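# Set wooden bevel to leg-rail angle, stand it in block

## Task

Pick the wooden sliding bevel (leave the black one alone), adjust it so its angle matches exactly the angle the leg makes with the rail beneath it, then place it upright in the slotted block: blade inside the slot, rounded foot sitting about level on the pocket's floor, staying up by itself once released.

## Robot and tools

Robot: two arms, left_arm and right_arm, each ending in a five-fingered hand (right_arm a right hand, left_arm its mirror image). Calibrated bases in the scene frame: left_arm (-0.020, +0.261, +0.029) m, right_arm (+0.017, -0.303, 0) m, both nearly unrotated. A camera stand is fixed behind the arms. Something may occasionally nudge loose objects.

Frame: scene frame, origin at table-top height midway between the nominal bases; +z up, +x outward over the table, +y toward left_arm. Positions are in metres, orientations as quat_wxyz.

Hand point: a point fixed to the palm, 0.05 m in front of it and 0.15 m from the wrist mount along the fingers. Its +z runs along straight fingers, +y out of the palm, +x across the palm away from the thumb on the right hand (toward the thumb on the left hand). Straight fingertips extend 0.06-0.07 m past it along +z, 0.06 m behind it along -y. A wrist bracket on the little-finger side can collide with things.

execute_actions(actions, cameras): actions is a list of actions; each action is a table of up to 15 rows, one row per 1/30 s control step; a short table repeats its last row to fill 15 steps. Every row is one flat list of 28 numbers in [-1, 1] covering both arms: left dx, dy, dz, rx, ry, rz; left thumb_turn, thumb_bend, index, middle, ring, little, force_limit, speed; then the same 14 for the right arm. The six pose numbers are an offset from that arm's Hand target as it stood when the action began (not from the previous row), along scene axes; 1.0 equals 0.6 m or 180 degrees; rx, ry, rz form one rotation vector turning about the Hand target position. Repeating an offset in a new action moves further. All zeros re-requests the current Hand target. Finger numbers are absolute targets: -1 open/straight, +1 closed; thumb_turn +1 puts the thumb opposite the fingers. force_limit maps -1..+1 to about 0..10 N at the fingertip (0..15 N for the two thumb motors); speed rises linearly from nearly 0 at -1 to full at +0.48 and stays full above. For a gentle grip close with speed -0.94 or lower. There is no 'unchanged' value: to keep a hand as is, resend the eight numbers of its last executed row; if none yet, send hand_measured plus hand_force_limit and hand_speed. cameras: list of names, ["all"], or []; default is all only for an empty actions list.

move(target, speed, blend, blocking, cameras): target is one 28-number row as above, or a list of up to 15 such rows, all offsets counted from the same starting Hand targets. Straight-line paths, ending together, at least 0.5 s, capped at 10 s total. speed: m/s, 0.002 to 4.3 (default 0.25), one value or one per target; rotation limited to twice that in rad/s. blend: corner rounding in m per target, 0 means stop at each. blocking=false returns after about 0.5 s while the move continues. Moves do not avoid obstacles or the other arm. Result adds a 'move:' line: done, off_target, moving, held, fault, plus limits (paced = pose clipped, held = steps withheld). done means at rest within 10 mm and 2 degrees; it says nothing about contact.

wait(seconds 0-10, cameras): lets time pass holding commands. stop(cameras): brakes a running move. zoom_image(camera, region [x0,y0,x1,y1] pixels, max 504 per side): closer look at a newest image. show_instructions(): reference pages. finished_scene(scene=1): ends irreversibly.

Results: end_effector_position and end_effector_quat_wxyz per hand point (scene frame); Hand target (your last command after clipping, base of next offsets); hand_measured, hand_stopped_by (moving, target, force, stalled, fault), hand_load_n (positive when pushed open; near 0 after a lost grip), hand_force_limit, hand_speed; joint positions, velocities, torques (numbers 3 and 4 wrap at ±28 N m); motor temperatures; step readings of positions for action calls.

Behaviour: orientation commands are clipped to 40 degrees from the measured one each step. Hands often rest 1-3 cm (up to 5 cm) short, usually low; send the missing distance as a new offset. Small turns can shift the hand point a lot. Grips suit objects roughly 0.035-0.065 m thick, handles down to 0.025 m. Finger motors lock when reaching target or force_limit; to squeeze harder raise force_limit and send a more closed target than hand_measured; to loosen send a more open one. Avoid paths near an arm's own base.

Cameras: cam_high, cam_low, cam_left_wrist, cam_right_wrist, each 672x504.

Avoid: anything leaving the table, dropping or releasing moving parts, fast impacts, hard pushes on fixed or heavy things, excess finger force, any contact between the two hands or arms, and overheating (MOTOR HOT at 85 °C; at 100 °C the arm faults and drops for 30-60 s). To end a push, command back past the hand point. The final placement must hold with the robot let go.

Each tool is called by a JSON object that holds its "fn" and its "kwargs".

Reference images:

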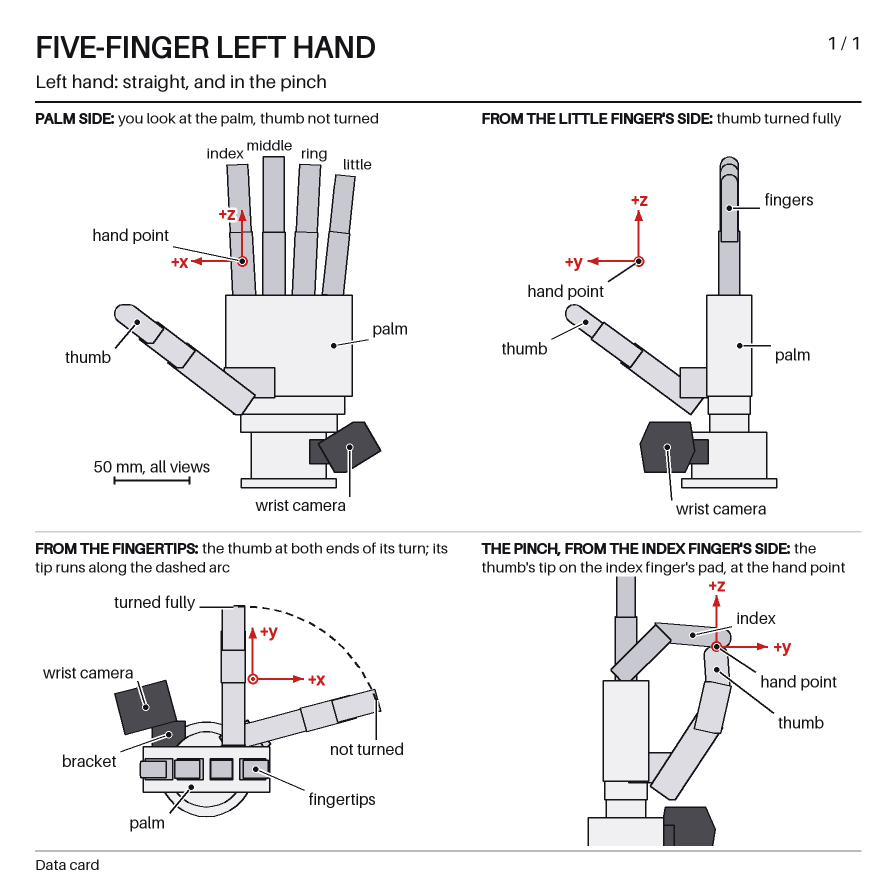

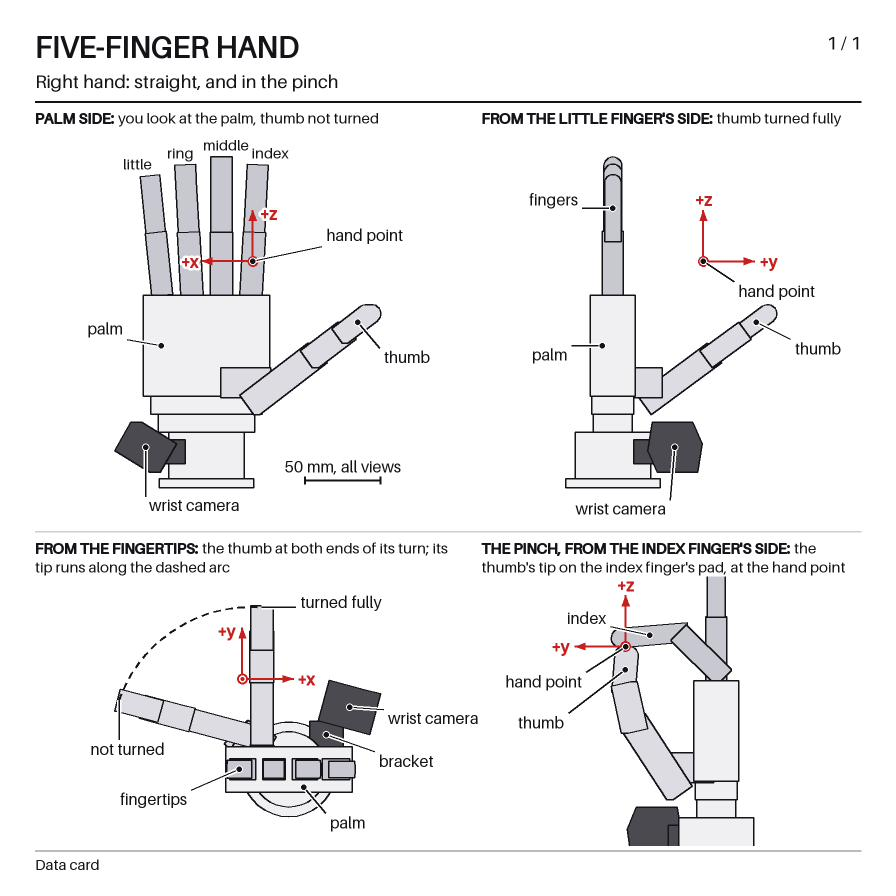

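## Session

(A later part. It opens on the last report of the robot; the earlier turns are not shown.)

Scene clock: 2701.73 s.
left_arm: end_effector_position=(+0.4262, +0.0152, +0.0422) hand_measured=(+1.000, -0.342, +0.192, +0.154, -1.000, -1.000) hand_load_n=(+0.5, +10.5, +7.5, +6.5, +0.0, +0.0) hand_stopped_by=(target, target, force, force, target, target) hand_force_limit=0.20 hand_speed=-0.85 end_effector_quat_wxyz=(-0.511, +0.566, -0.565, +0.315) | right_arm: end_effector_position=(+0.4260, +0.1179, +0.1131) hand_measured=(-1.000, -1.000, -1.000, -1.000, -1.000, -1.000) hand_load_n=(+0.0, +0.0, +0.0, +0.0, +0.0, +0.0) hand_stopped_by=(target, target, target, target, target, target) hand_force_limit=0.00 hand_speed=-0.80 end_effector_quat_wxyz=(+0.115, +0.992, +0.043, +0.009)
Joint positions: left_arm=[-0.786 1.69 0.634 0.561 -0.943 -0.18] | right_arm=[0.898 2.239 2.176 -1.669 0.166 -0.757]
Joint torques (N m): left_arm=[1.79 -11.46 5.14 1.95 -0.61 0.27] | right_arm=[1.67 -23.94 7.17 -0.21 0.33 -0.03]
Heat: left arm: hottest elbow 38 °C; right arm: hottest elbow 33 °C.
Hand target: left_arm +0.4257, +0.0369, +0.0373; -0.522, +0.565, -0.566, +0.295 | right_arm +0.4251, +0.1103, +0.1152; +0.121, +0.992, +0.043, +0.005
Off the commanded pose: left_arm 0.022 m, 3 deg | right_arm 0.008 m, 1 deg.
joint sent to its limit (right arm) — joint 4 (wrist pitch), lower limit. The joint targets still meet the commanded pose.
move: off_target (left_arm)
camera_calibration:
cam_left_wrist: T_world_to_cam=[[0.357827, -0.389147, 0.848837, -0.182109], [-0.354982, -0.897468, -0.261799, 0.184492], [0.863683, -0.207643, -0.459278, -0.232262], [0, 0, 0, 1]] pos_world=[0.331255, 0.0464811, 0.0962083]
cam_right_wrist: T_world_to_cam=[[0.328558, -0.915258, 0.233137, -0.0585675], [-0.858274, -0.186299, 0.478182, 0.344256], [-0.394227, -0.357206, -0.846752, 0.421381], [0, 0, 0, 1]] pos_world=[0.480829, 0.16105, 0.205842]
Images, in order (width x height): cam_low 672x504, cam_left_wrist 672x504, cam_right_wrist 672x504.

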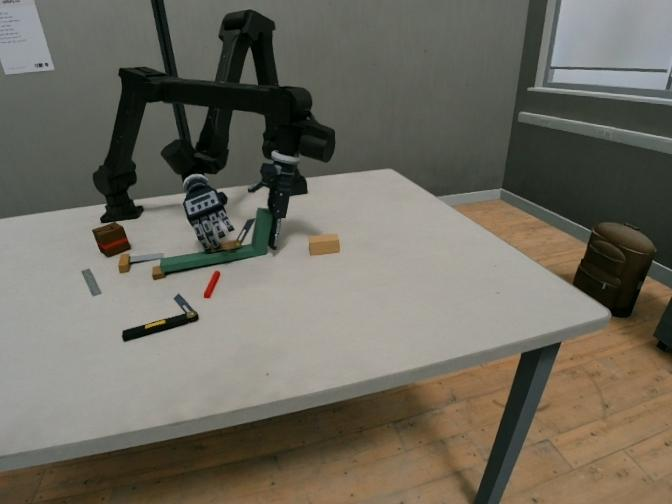

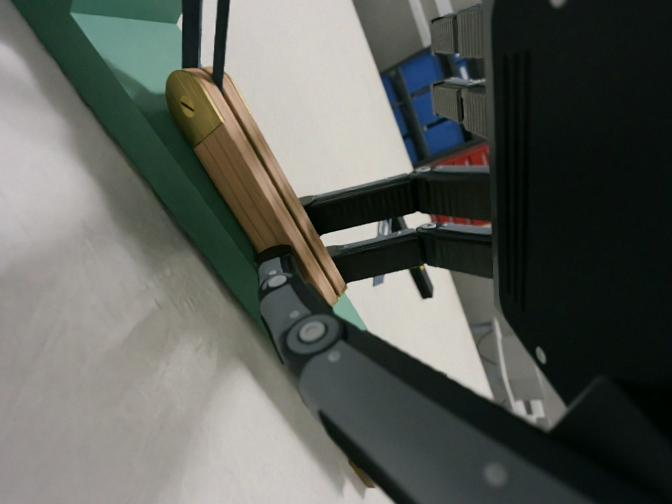

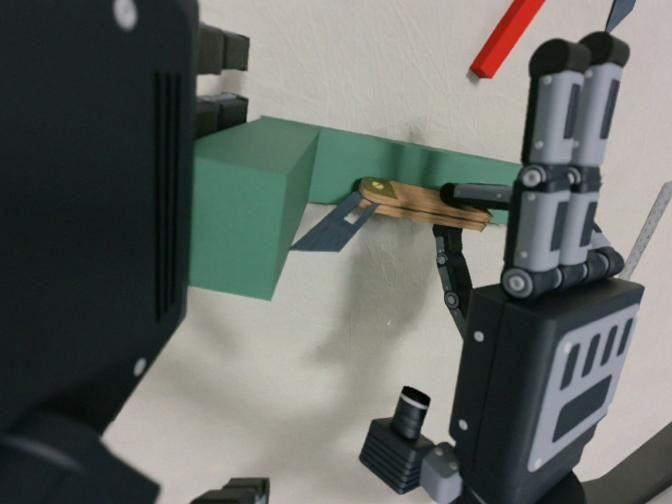

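{"fn": "move", "kwargs": {"target": [-0.0034,0.025,-0.0015,0,0,0,1,-0.34,0.6,0.6,-1,-1,0.2,-0.85,0,0,0,0,0,0,-1,-1,-1,-1,-1,-1,0,-0.8], "speed": 0.04, "cameras": ["cam_low","cam_right_wrist","cam_left_wrist"]}}

{"fn": "zoom_image", "kwargs": {"camera": "cam_low", "region": [180, 180, 310, 280]}}

Scene clock: 2710.03 s.
left_arm: end_effector_position=(+0.4258, +0.0288, +0.0436) hand_measured=(+1.000, -0.342, +0.192, +0.154, -1.000, -1.000) hand_load_n=(+1.5, +10.5, +7.5, +6.5, +0.0, +0.0) hand_stopped_by=(target, target, force, force, target, target) hand_force_limit=0.20 hand_speed=-0.85 end_effector_quat_wxyz=(-0.511, +0.566, -0.563, +0.317) | right_arm: end_effector_position=(+0.4253, +0.1184, +0.1129) hand_measured=(-1.000, -1.000, -1.000, -1.000, -1.000, -1.000) hand_load_n=(+0.0, +0.0, +0.0, +0.5, +0.0, +0.0) hand_stopped_by=(target, target, target, target, target, target) hand_force_limit=0.00 hand_speed=-0.80 end_effector_quat_wxyz=(+0.114, +0.993, +0.043, +0.008)
Joint positions: left_arm=[-0.76 1.673 0.602 0.599 -0.919 -0.158] | right_arm=[0.898 2.239 2.176 -1.669 0.162 -0.757]
Joint torques (N m): left_arm=[1.9 -10.81 4.88 1.95 -0.61 0.25] | right_arm=[1.55 -24 7.16 -0.23 0.48 -0.03]
Heat: left arm: hottest elbow 38 °C; right arm: hottest elbow 33 °C.
Hand target: left_arm +0.4237, +0.0520, +0.0363; -0.522, +0.565, -0.566, +0.295 | right_arm +0.4251, +0.1104, +0.1151; +0.121, +0.992, +0.043, +0.005
Off the commanded pose: left_arm 0.024 m, 3 deg | right_arm 0.008 m, 1 deg.
joint sent to its limit (right arm) — joint 4 (wrist pitch), lower limit. The joint targets still meet the commanded pose.
move: off_target (left_arm)
camera_calibration:
cam_left_wrist: T_world_to_cam=[[0.353221, -0.386625, 0.851913, -0.176027], [-0.355412, -0.897796, -0.260087, 0.197012], [0.8654, -0.210912, -0.454531, -0.229212], [0, 0, 0, 1]] pos_world=[0.330557, 0.060477, 0.097016]
cam_right_wrist: T_world_to_cam=[[0.329014, -0.915884, 0.230014, -0.057593], [-0.856915, -0.187219, 0.480256, 0.343135], [-0.396796, -0.355113, -0.846432, 0.421993], [0, 0, 0, 1]] pos_world=[0.480431, 0.161348, 0.205643]
Images, in order (width x height): cam_low 672x504, cam_left_wrist 672x504, cam_right_wrist 672x504.

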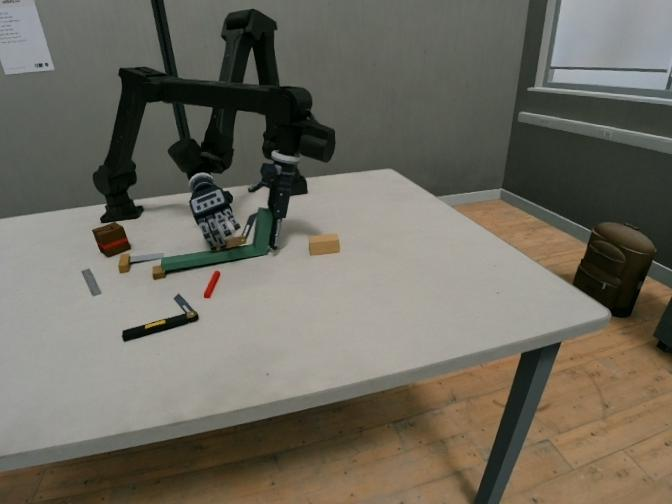

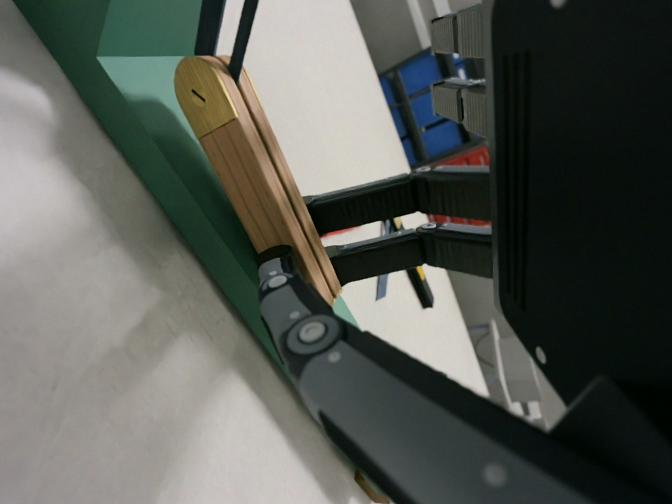

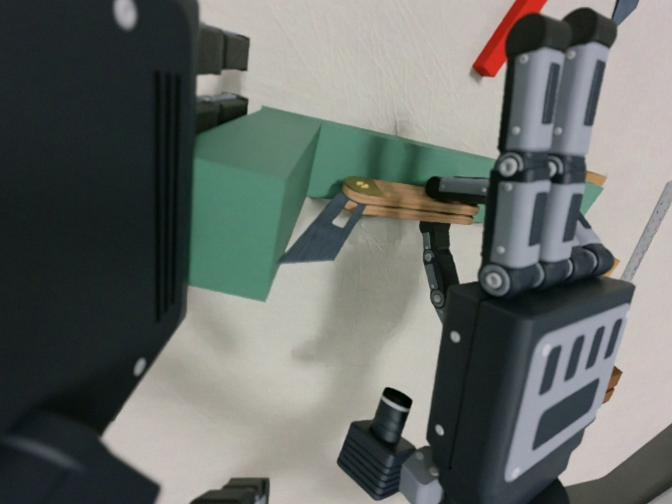

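Scaled by 3.877 from the camera's 672x504 image, which has a finer 960x720 frame.

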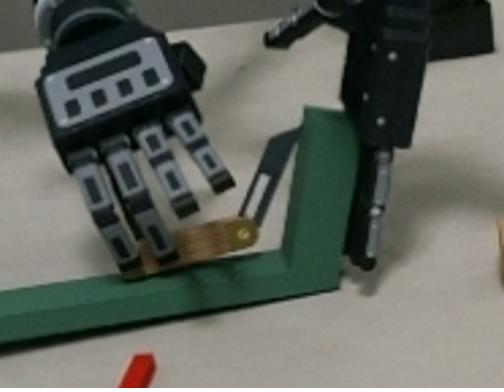

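{"fn": "move", "kwargs": {"target": [[0.007,-0.075,0.025,0,0,0,1,-0.34,0.6,0.6,-1,-1,0.2,-0.85,0,0,0,0,0,0,-1,-1,-1,-1,-1,-1,0,-0.8],[0.05,-0.133,0.283,0,0,0,1,-0.34,0.6,0.6,-1,-1,0.2,-0.85,0,0,0,0,0,0,-1,-1,-1,-1,-1,-1,0,-0.8],[0.0933,-0.17,0.283,-0.3139,-0.0419,0,1,-0.34,0.6,0.6,-1,-1,0.2,-0.85,0,0,0,0,0,0,-1,-1,-1,-1,-1,-1,0,-0.8]], "speed": [0.06,0.12,0.15], "blend": [0.01,0.02,0], "cameras": ["cam_low","cam_high","cam_left_wrist"]}}

{"fn": "zoom_image", "kwargs": {"camera": "cam_low", "region": [130, 150, 330, 300]}}

Scene clock: 2832.57 s.
left_arm: end_effector_position=(+0.4271, +0.0128, +0.0956) hand_measured=(+1.000, -0.342, +0.192, +0.154, -1.000, -1.000) hand_load_n=(+0.5, +11.5, +5.5, +7.0, +0.0, +0.0) hand_stopped_by=(target, target, force, force, target, target) hand_force_limit=0.20 hand_speed=-0.85 end_effector_quat_wxyz=(+0.527, -0.560, +0.576, -0.280) | right_arm: end_effector_position=(+0.4259, +0.1179, +0.1132) hand_measured=(-1.000, -1.000, -1.000, -1.000, -1.000, -1.000) hand_load_n=(+0.0, +0.0, +0.0, +0.0, +0.0, +0.0) hand_stopped_by=(target, target, target, target, target, target) hand_force_limit=0.00 hand_speed=-0.80 end_effector_quat_wxyz=(+0.115, +0.992, +0.043, +0.010)
Joint positions: left_arm=[-0.804 1.555 0.716 0.28 -0.995 -0.172] | right_arm=[0.898 2.239 2.176 -1.669 0.167 -0.757]
Joint torques (N m): left_arm=[-0.26 -9.52 8.18 1.98 -0.39 -0.07] | right_arm=[1.61 -24 7.19 -0.23 0.3 -0.03]
Motor temperatures (°C): left_arm=[22 24 35 21 23 20] | right_arm=[21 32 32 23 21 21]
Heat: left arm: hottest elbow 35 °C; right arm: hottest shoulder 32 °C.
Hand target: left_arm +0.4255, +0.0145, +0.0877; +0.527, -0.559, +0.578, -0.276 (not the last commanded pose) | right_arm +0.4251, +0.1104, +0.1151; +0.121, +0.992, +0.043, +0.005
Off the commanded pose: left_arm 0.138 m, 59 deg | right_arm 0.008 m, 1 deg.
joint sent to its limit (right arm) — joint 4 (wrist pitch), lower limit. The joint targets still meet the commanded pose.
move: held (left_arm; a check stopped the path); path passed 1 of 3 targets; limits=held
pose unreachable (left arm): on one or more control steps of this call, first in action 0 (counted from 0), this arm could not follow its commanded pose, so it was not sent that pose on those steps. It may still have moved: this result reports where it is.
cause: moving toward the commanded pose would bring a part of the arm too close to another arm (a part of this arm just beyond joint 3 (elbow) and a part of the right arm just beyond its joint 3 (elbow), where that arm would come to rest).
camera_calibration:
cam_left_wrist: T_world_to_cam=[[0.392273, -0.43811, 0.808815, -0.23894], [-0.340601, -0.885972, -0.314713, 0.195456], [0.854466, -0.152029, -0.496764, -0.202173], [0, 0, 0, 1]] pos_world=[0.333052, 0.0377502, 0.154338]
Images, in order (width x height): cam_high 672x504, cam_low 672x504, cam_left_wrist 672x504.

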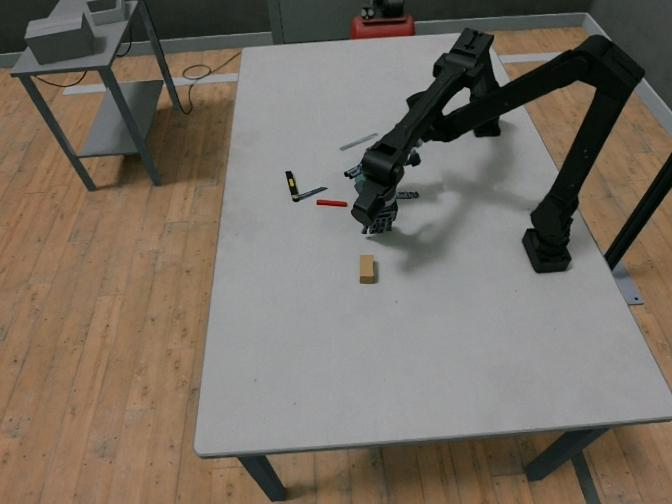

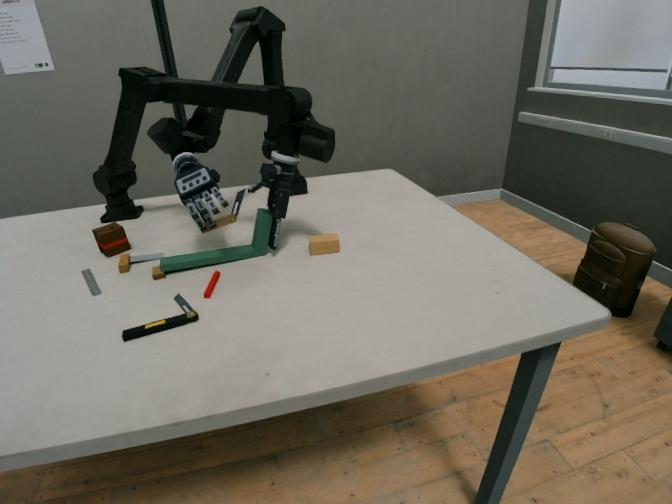

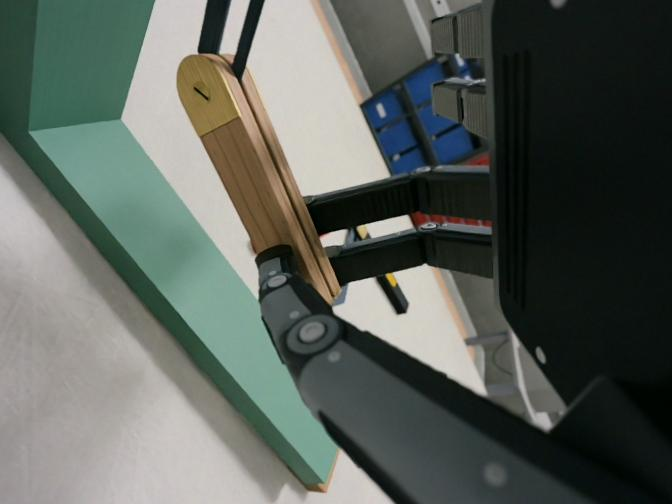

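Scaled by 2.520 from the camera's 672x504 image, which has a finer 960x720 frame.

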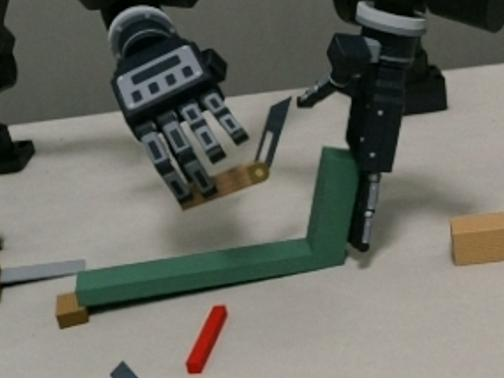

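{"fn": "move", "kwargs": {"target": [[0,0,0,0,0,0,1,-0.34,0.6,0.6,-1,-1,0.2,-0.85,-0.0083,0.0333,0.108,0,0,0,-1,-1,-1,-1,-1,-1,0,-0.8],[0,0,0,0,0,0,1,-0.34,0.6,0.6,-1,-1,0.2,-0.85,-0.108,-0.1,0.308,0,0,-0.05,-1,-1,-1,-1,-1,-1,0,-0.8],[0,0,0,0,0,0,1,-0.34,0.6,0.6,-1,-1,0.2,-0.85,-0.158,-0.433,0.342,0,0,-0.2,-1,-1,-1,-1,-1,-1,0,-0.8],[0,0,0,0,0,0,1,-0.34,0.6,0.6,-1,-1,0.2,-0.85,-0.208,-0.683,0.308,0,0,-0.25,-1,-1,-1,-1,-1,-1,0,-0.8]], "speed": [0.1,0.2,0.25,0.25], "blend": [0.02,0.04,0.04,0], "cameras": ["cam_low","cam_high","cam_right_wrist"]}}

Scene clock: 2865.20 s.
left_arm: end_effector_position=(+0.4271, +0.0128, +0.0956) hand_measured=(+1.000, -0.342, +0.192, +0.154, -1.000, -1.000) hand_load_n=(+0.5, +11.5, +6.0, +7.5, +0.0, +0.0) hand_stopped_by=(target, target, force, force, target, target) hand_force_limit=0.20 hand_speed=-0.85 end_effector_quat_wxyz=(+0.527, -0.560, +0.576, -0.280) | right_arm: end_effector_position=(+0.3635, +0.0525, +0.3030) hand_measured=(-1.000, -1.000, -1.000, -1.000, -1.000, -1.000) hand_load_n=(+0.0, -0.5, +0.0, +0.0, +0.0, +0.0) hand_stopped_by=(target, target, target, target, target, target) hand_force_limit=0.00 hand_speed=-0.80 end_effector_quat_wxyz=(+0.006, +0.995, -0.012, +0.100)
Joint positions: left_arm=[-0.804 1.555 0.716 0.28 -0.995 -0.172] | right_arm=[0.9 1.752 1.967 -1.67 0.165 -0.667]
Joint torques (N m): left_arm=[-0.26 -9.58 8.02 2.04 -0.39 -0.06] | right_arm=[2.02 -14.56 10.36 0.87 0.23 -0.06]
Heat: left arm: hottest elbow 35 °C; right arm: hottest shoulder 32 °C.
Hand target: left_arm +0.4255, +0.0145, +0.0878; +0.527, -0.559, +0.578, -0.276 | right_arm +0.3666, +0.0613, +0.2928; +0.013, +0.995, -0.004, +0.096 (not the last commanded pose)
Off the commanded pose: left_arm 0.008 m, 0 deg | right_arm 0.358 m, 44 deg.
move: held (right_arm; a check stopped the path); path passed 1 of 4 targets; limits=held
pose unreachable (right arm): on one or more control steps of this call, first in action 0 (counted from 0), this arm could not follow its commanded pose, so it was not sent that pose on those steps. It may still have moved: this result reports where it is.
cause: moving toward the commanded pose would bring a part of the arm too close to another arm (a part of this arm just beyond joint 6 (wrist roll) and a part of the left arm just beyond its joint 3 (elbow), 31 mm apart when this arm was first held).
camera_calibration:
cam_right_wrist: T_world_to_cam=[[0.218119, -0.973445, 0.0694842, -0.0493813], [-0.944073, -0.192424, 0.267768, 0.282956], [-0.247287, -0.124003, -0.960975, 0.503106], [0, 0, 0, 1]] pos_world=[0.402313, 0.0687645, 0.411137]
Images, in order (width x height): cam_high 672x504, cam_low 672x504, cam_right_wrist 672x504.

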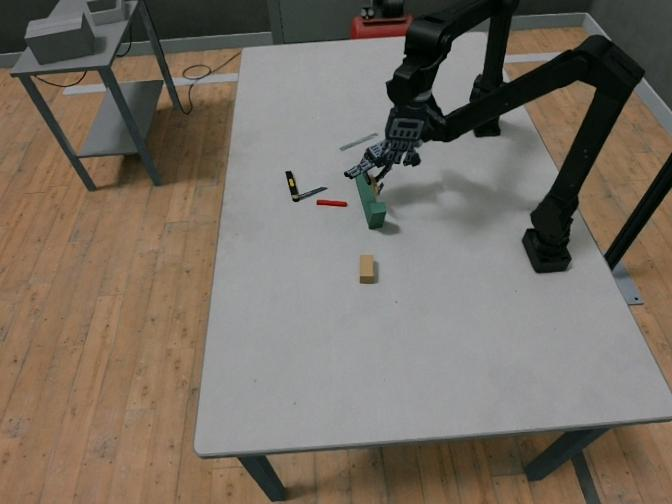

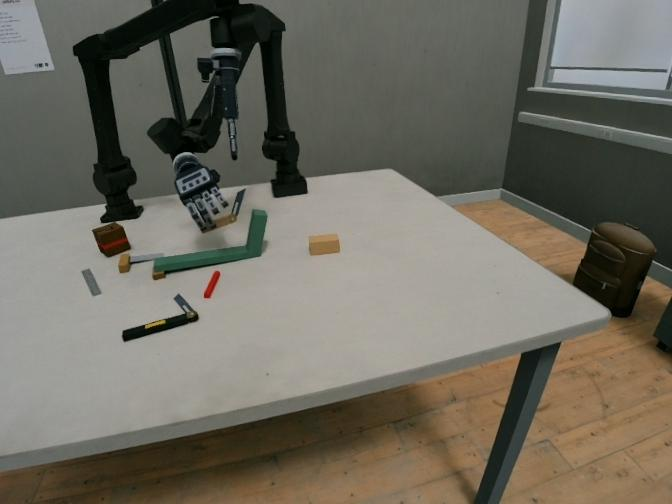

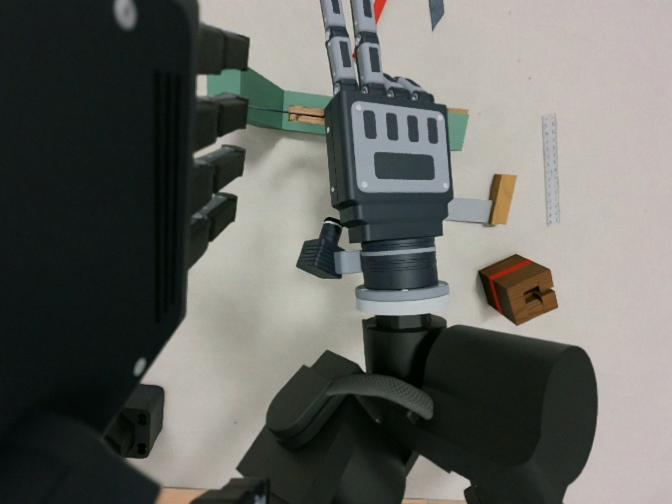

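{"fn": "move", "kwargs": {"target": [[0,0,0,0,0,0,1,-0.34,0.6,0.6,-1,-1,0.2,-0.85,0.142,0,0.05,0,0,0,-1,-1,-1,-1,-1,-1,0,-0.8],[0,0,0,0,0,0,1,-0.34,0.6,0.6,-1,-1,0.2,-0.85,0.142,-0.333,0.05,0,0,0,-1,-1,-1,-1,-1,-1,0,-0.8],[0,0,0,0,0,0,1,-0.34,0.6,0.6,-1,-1,0.2,-0.85,-0.033,-0.6,0.033,0,0,-0.2,-1,-1,-1,-1,-1,-1,0,-0.8]], "speed": [0.2,0.25,0.25], "blend": [0.03,0.04,0], "cameras": ["cam_low","cam_high","cam_right_wrist"]}}

Scene clock: 2900.13 s.
left_arm: end_effector_position=(+0.4271, +0.0128, +0.0956) hand_measured=(+1.000, -0.342, +0.192, +0.154, -1.000, -1.000) hand_load_n=(+1.0, +11.5, +5.5, +7.0, +0.0, +0.0) hand_stopped_by=(target, target, force, force, target, target) hand_force_limit=0.20 hand_speed=-0.85 end_effector_quat_wxyz=(+0.527, -0.560, +0.576, -0.280) | right_arm: end_effector_position=(+0.3500, -0.2959, +0.3169) hand_measured=(-1.000, -1.000, -1.000, -1.000, -1.000, -1.000) hand_load_n=(+0.0, +0.0, +0.0, +0.0, +0.0, +0.0) hand_stopped_by=(target, target, target, target, target, target) hand_force_limit=0.00 hand_speed=-0.80 end_effector_quat_wxyz=(+0.040, +0.948, -0.304, +0.089)
Joint positions: left_arm=[-0.804 1.555 0.716 0.28 -0.995 -0.172] | right_arm=[0.185 1.301 1.49 -1.639 0.154 -0.785]
Joint torques (N m): left_arm=[-0.26 -9.64 8.02 2.04 -0.38 -0.06] | right_arm=[1.38 -10.23 7.65 1.06 0.23 0.15]
Heat: left arm: hottest elbow 36 °C; right arm: hottest elbow 34 °C.
Hand target: left_arm +0.4255, +0.0145, +0.0878; +0.527, -0.559, +0.578, -0.276 | right_arm +0.3468, -0.2987, +0.3127; +0.042, +0.945, -0.312, +0.087
Off the commanded pose: left_arm 0.008 m, 0 deg | right_arm 0.006 m, 1 deg.
move: done
camera_calibration:
cam_right_wrist: T_world_to_cam=[[-0.36643, -0.92703, 0.0796482, -0.171496], [-0.885238, 0.373705, 0.276945, 0.343406], [-0.286502, 0.0309736, -0.957579, 0.528498], [0, 0, 0, 1]] pos_world=[0.392571, -0.303684, 0.424633]
Images, in order (width x height): cam_high 672x504, cam_low 672x504, cam_right_wrist 672x504.

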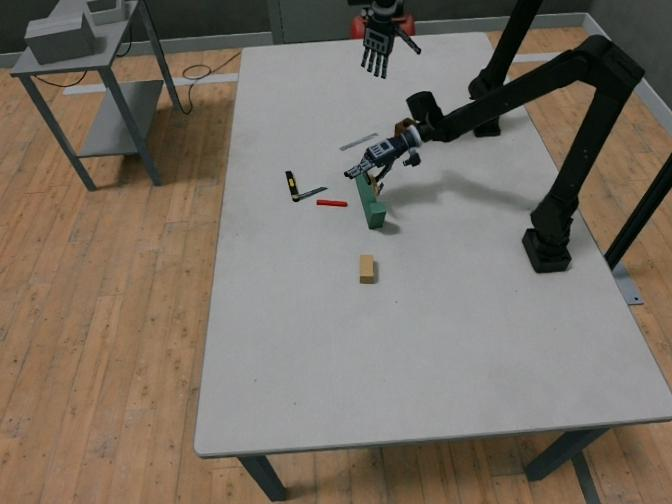

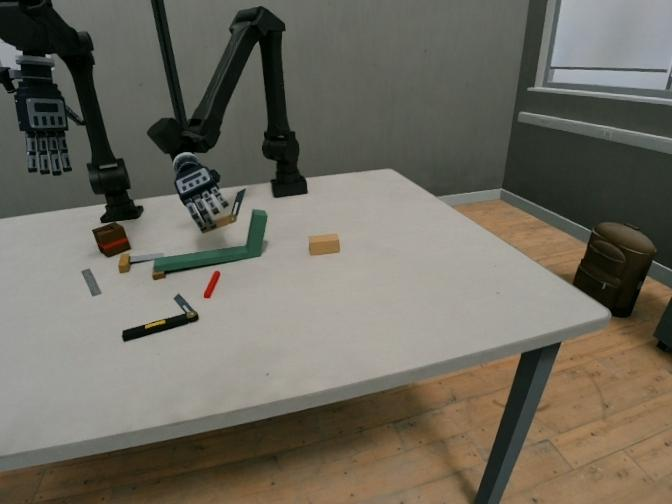

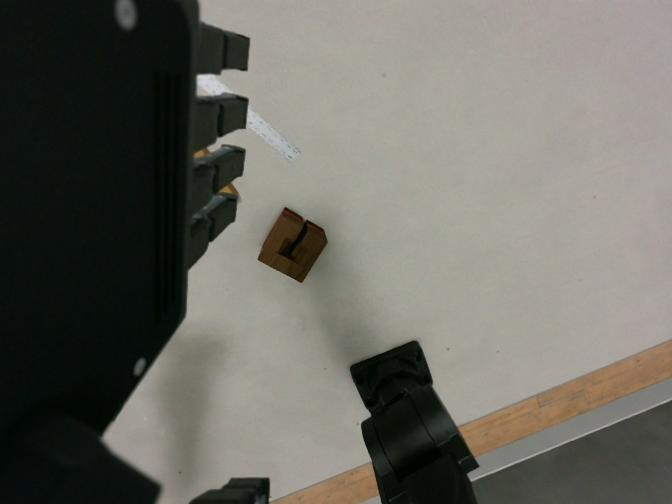

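{"fn": "move", "kwargs": {"target": [[0.041,-0.0575,0.187,0,0,0,1,-0.34,0.6,0.6,-1,-1,0.2,-0.85,0,0,0,0,0,0,-1,-1,-1,-1,-1,-1,0,-0.8],[0.083,-0.108,0.187,-0.3139,-0.0419,0,1,-0.34,0.6,0.6,-1,-1,0.2,-0.85,0,0,0,0,0,0,-1,-1,-1,-1,-1,-1,0,-0.8]], "speed": [0.12,0.15], "blend": [0.02,0], "cameras": ["cam_low","cam_high","cam_left_wrist"]}}

{"fn": "zoom_image", "kwargs": {"camera": "cam_low", "region": [130, 130, 330, 280]}}

Scene clock: 2915.73 s.
left_arm: end_effector_position=(+0.4713, -0.0551, +0.2044) hand_measured=(+1.000, -0.342, +0.192, +0.154, -1.000, -1.000) hand_load_n=(+0.5, +11.5, +6.0, +7.0, +0.0, +0.0) hand_stopped_by=(target, target, force, force, target, target) hand_force_limit=0.20 hand_speed=-0.85 end_effector_quat_wxyz=(-0.238, +0.719, -0.355, +0.549) | right_arm: end_effector_position=(+0.3500, -0.2959, +0.3169) hand_measured=(-1.000, -1.000, -1.000, -1.000, -1.000, -1.000) hand_load_n=(+0.0, +0.0, +0.0, +0.0, +0.0, +0.0) hand_stopped_by=(target, target, target, target, target, target) hand_force_limit=0.00 hand_speed=-0.80 end_effector_quat_wxyz=(+0.040, +0.948, -0.304, +0.089)
Joint positions: left_arm=[-0.677 1.409 0.749 0.312 -0.58 -0.899] | right_arm=[0.185 1.301 1.49 -1.639 0.154 -0.785]
Joint torques (N m): left_arm=[0.67 -9.05 9.51 2.89 -0.09 -0.29] | right_arm=[1.44 -10.23 7.64 1.06 0.24 0.11]
Heat: left arm: hottest elbow 36 °C; right arm: hottest elbow 33 °C.
Hand target: left_arm +0.4753, -0.0502, +0.2000; -0.235, +0.723, -0.344, +0.551 | right_arm +0.3468, -0.2987, +0.3127; +0.042, +0.945, -0.311, +0.087
Off the commanded pose: left_arm 0.008 m, 1 deg | right_arm 0.006 m, 1 deg.
move: done
camera_calibration:
cam_left_wrist: T_world_to_cam=[[0.287065, 0.426394, 0.857777, -0.286859], [-0.367105, -0.778129, 0.509657, 0.0345307], [0.884776, -0.461199, -0.0668424, -0.315383], [0, 0, 0, 1]] pos_world=[0.374067, 0.00372997, 0.207382]
Images, in order (width x height): cam_high 672x504, cam_low 672x504, cam_left_wrist 672x504.

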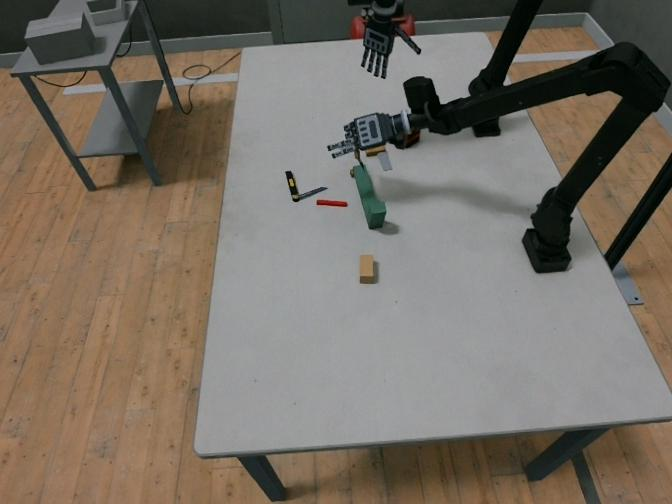

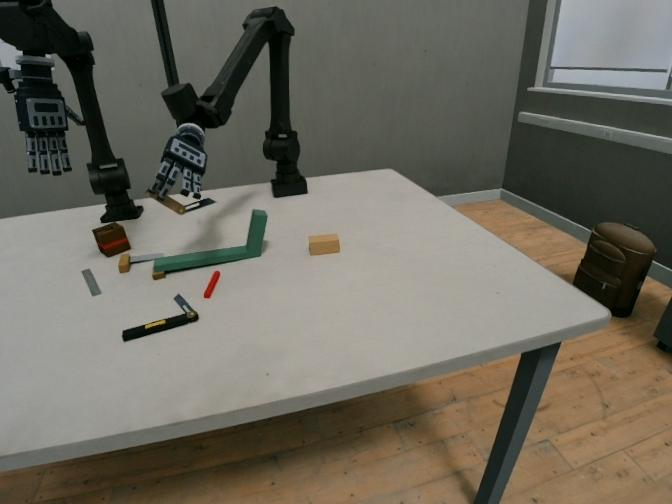

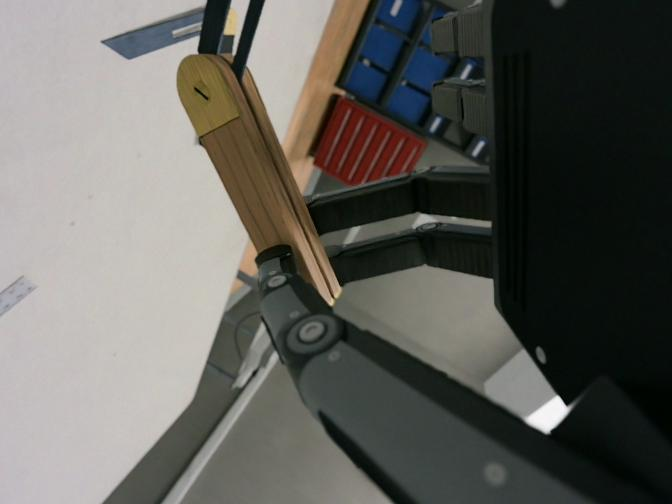

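Scaled by 2.520 from the camera's 672x504 image, which has a finer 960x720 frame.

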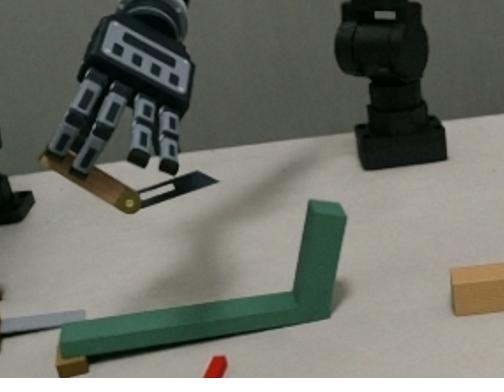

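{"fn": "move", "kwargs": {"target": [0,0,0,-0.3634,-0.0484,0,1,-0.34,0.6,0.6,-1,-1,0.2,-0.85,0,0,0,0,0,0,-1,-1,-1,-1,-1,-1,0,-0.8], "speed": 0.2, "cameras": ["cam_low","cam_high","cam_left_wrist"]}}

{"fn": "zoom_image", "kwargs": {"camera": "cam_low", "region": [130, 130, 330, 280]}}

Scene clock: 2976.47 s.
left_arm: end_effector_position=(+0.4764, -0.0442, +0.1952) hand_measured=(+1.000, -0.342, +0.192, +0.154, -1.000, -1.000) hand_load_n=(+0.5, +11.5, +6.0, +7.0, +0.0, +0.0) hand_stopped_by=(target, target, force, force, target, target) hand_force_limit=0.20 hand_speed=-0.85 end_effector_quat_wxyz=(+0.154, +0.702, +0.020, +0.695) | right_arm: end_effector_position=(+0.3500, -0.2959, +0.3169) hand_measured=(-1.000, -1.000, -1.000, -1.000, -1.000, -1.000) hand_load_n=(+0.0, +0.0, -0.5, +0.0, +0.0, +0.0) hand_stopped_by=(target, target, target, target, target, target) hand_force_limit=0.00 hand_speed=-0.80 end_effector_quat_wxyz=(+0.040, +0.948, -0.304, +0.089)
Joint positions: left_arm=[-0.624 1.831 0.594 1.253 -0.416 -1.81] | right_arm=[0.185 1.301 1.49 -1.639 0.154 -0.785]
Joint torques (N m): left_arm=[-1.14 -10.75 6.84 3.06 -0.08 -0.35] | right_arm=[1.44 -10.23 7.64 1.06 0.23 0.11]
Heat: left arm: hottest elbow 37 °C; right arm: hottest elbow 32 °C.
Hand target: left_arm +0.4754, -0.0502, +0.1998; +0.168, +0.694, +0.026, +0.700 | right_arm +0.3468, -0.2987, +0.3127; +0.042, +0.945, -0.311, +0.087
Off the commanded pose: left_arm 0.008 m, 2 deg | right_arm 0.006 m, 1 deg.
move: done
camera_calibration:
cam_left_wrist: T_world_to_cam=[[0.19799, 0.980202, 0.001947, -0.0510702], [-0.462957, 0.0917612, 0.881618, 0.0610532], [0.863985, -0.175453, 0.471959, -0.398185], [0, 0, 0, 1]] pos_world=[0.382402, -0.025406, 0.134201]
Images, in order (width x height): cam_high 672x504, cam_low 672x504, cam_left_wrist 672x504.

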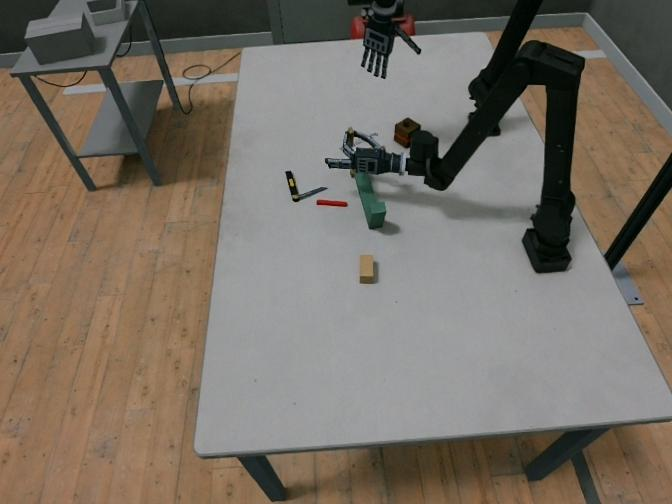

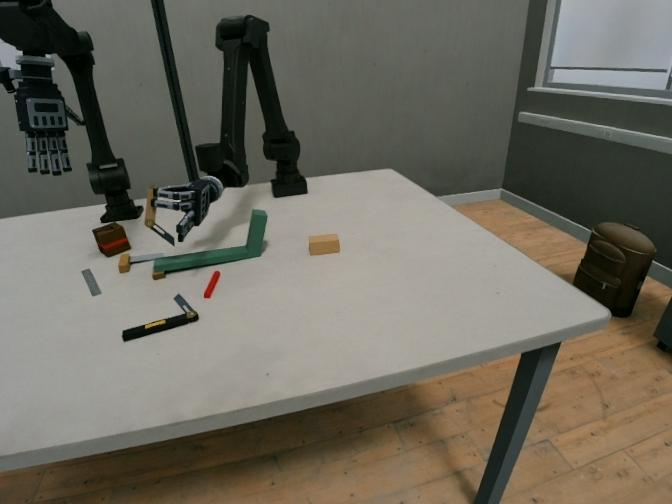

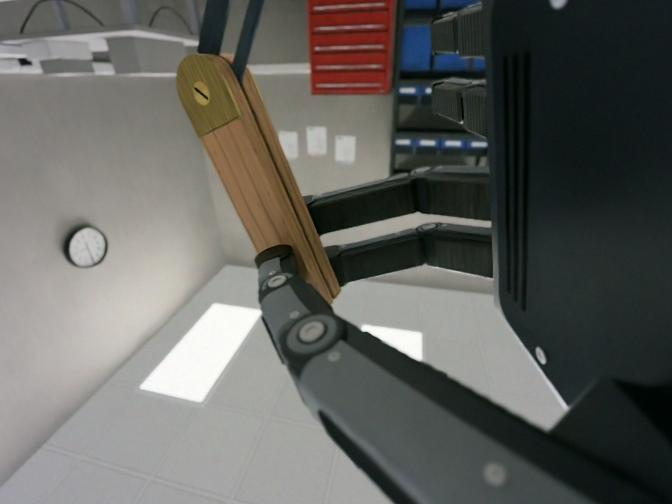

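Scaled by 2.520 from the camera's 672x504 image, which has a finer 960x720 frame.

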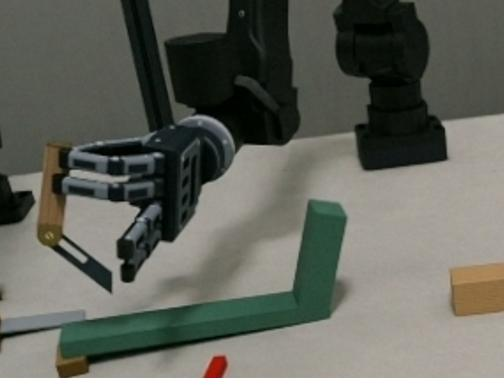

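{"fn": "move", "kwargs": {"target": [[0.008,0.033,0.15,0,0,0,1,-0.34,0.6,0.6,-1,-1,0.2,-0.85,0,0,0,0,0,0,-1,-1,-1,-1,-1,-1,0,-0.8],[0.242,0.633,0.15,-0.067,0,-0.0834,1,-0.34,0.6,0.6,-1,-1,0.2,-0.85,0,0,0,0,0,0,-1,-1,-1,-1,-1,-1,0,-0.8]], "speed": [0.15,0.2], "blend": [0.03,0], "cameras": ["cam_low","cam_high"]}}

Scene clock: 3071.87 s.
left_arm: end_effector_position=(+0.6067, +0.3226, +0.2802) hand_measured=(+1.000, -0.342, +0.192, +0.154, -1.000, -1.000) hand_load_n=(+0.5, +11.5, +6.0, +6.5, +0.0, +0.0) hand_stopped_by=(target, target, force, force, target, target) hand_force_limit=0.20 hand_speed=-0.85 end_effector_quat_wxyz=(+0.312, +0.685, +0.000, +0.658) | right_arm: end_effector_position=(+0.3500, -0.2959, +0.3169) hand_measured=(-1.000, -1.000, -1.000, -1.000, -1.000, -1.000) hand_load_n=(+0.0, +0.0, +0.0, +0.0, +0.0, +0.0) hand_stopped_by=(target, target, target, target, target, target) hand_force_limit=0.00 hand_speed=-0.80 end_effector_quat_wxyz=(+0.040, +0.948, -0.304, +0.089)
Joint positions: left_arm=[0.348 1.848 0.959 0.978 0.808 -2.077] | right_arm=[0.185 1.301 1.49 -1.639 0.154 -0.785]
Joint torques (N m): left_arm=[-0.09 -13.45 12.94 1.14 -0.02 -0.33] | right_arm=[1.44 -10.29 7.62 1.06 0.23 0.11]
Heat: left arm: hottest elbow 35 °C; right arm: hottest elbow 31 °C.
Hand target: left_arm +0.6206, +0.3295, +0.2900; +0.330, +0.669, +0.009, +0.666 | right_arm +0.3468, -0.2987, +0.3127; +0.042, +0.945, -0.311, +0.087
Off the commanded pose: left_arm 0.018 m, 3 deg | right_arm 0.006 m, 1 deg.
joint sent to its limit (left arm) — joint 6 (wrist roll), lower limit. The joint targets still meet the commanded pose.
move: off_target (left_arm)
Images, in order (width x height): cam_high 672x504, cam_low 672x504.

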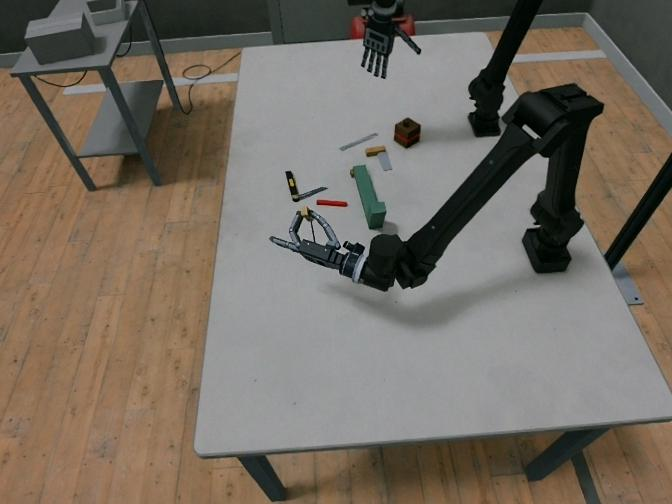

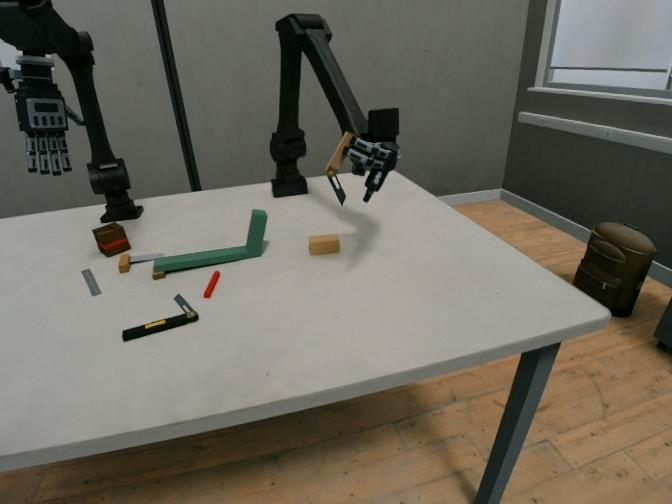

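{"fn": "zoom_image", "kwargs": {"camera": "cam_low", "region": [290, 110, 430, 215]}}

Scaled by 3.600 from the camera's 672x504 image, which has a finer 960x720 frame.

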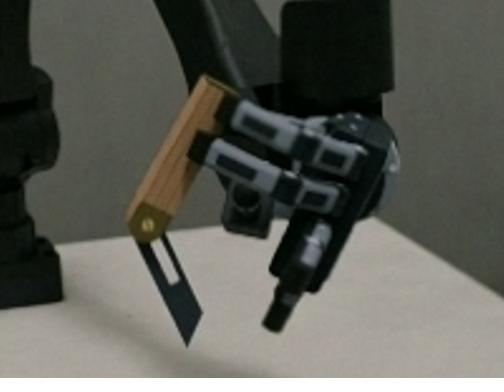

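{"fn": "move", "kwargs": {"target": [0,0,-0.2217,0,0,0,1,-0.34,0.6,0.6,-1,-1,0.2,-0.85,0,0,0,0,0,0,-1,-1,-1,-1,-1,-1,0,-0.8], "speed": 0.12, "cameras": ["cam_low"]}}

{"fn": "zoom_image", "kwargs": {"camera": "cam_low", "region": [290, 150, 430, 255]}}

Scene clock: 3087.93 s.
left_arm: end_effector_position=(+0.6123, +0.3244, +0.1474) hand_measured=(+1.000, -0.342, +0.192, +0.154, -1.000, -1.000) hand_load_n=(+0.5, +11.0, +6.0, +7.0, +0.0, +0.0) hand_stopped_by=(target, target, force, force, target, target) hand_force_limit=0.20 hand_speed=-0.85 end_effector_quat_wxyz=(+0.317, +0.692, +0.006, +0.648) | right_arm: end_effector_position=(+0.3500, -0.2959, +0.3169) hand_measured=(-1.000, -1.000, -1.000, -1.000, -1.000, -1.000) hand_load_n=(+0.0, +0.0, +0.0, +0.0, +0.0, +0.0) hand_stopped_by=(target, target, target, target, target, target) hand_force_limit=0.00 hand_speed=-0.80 end_effector_quat_wxyz=(+0.040, +0.948, -0.304, +0.089)
Joint positions: left_arm=[0.348 2.168 0.986 1.242 0.811 -2.078] | right_arm=[0.185 1.301 1.49 -1.639 0.154 -0.785]
Joint torques (N m): left_arm=[-0.15 -15.5 9.25 2.63 0 -0.32] | right_arm=[1.49 -10.29 7.65 1.06 0.23 0.11]
Motor temperatures (°C): left_arm=[22 24 37 21 23 20] | right_arm=[21 27 31 23 21 21]
Heat: left arm: hottest elbow 37 °C; right arm: hottest elbow 31 °C.
Hand target: left_arm +0.6205, +0.3294, +0.1569; +0.330, +0.669, +0.009, +0.665 | right_arm +0.3468, -0.2987, +0.3127; +0.042, +0.945, -0.311, +0.087
Off the commanded pose: left_arm 0.014 m, 4 deg | right_arm 0.006 m, 1 deg.
joint sent to its limit (left arm) — joint 6 (wrist roll), lower limit. The joint targets still meet the commanded pose.
move: off_target (left_arm)
Images, in order (width x height): cam_low 672x504.

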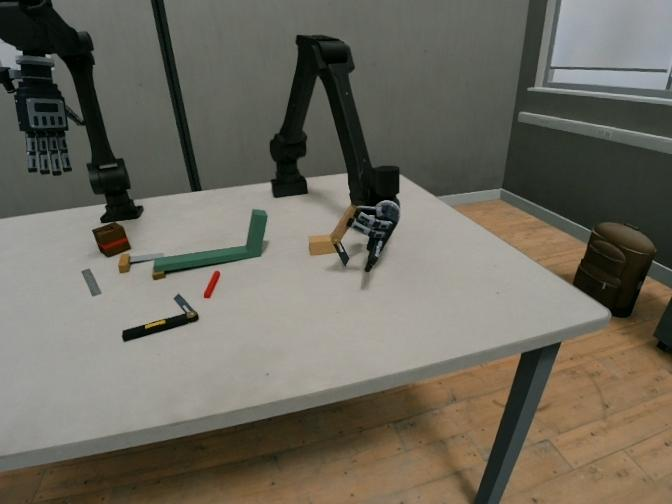

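Scaled by 3.600 from the camera's 672x504 image, which has a finer 960x720 frame.

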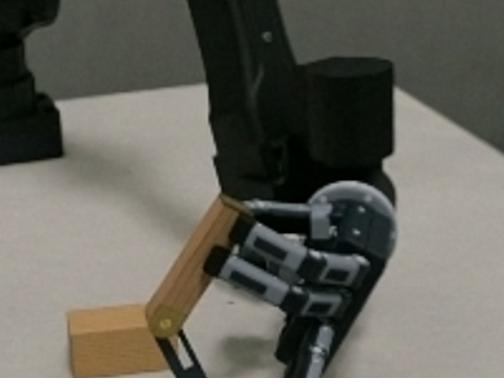

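{"fn": "zoom_image", "kwargs": {"camera": "cam_low", "region": [290, 190, 430, 295]}}

Scaled by 3.600 from the camera's 672x504 image, which has a finer 960x720 frame.

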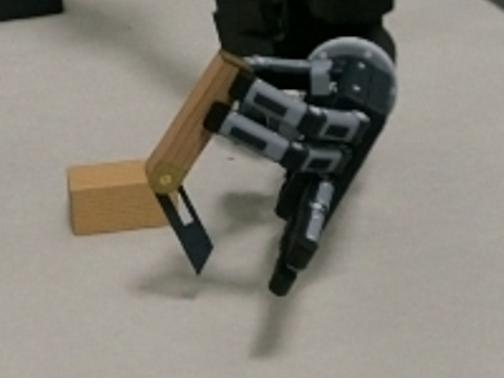

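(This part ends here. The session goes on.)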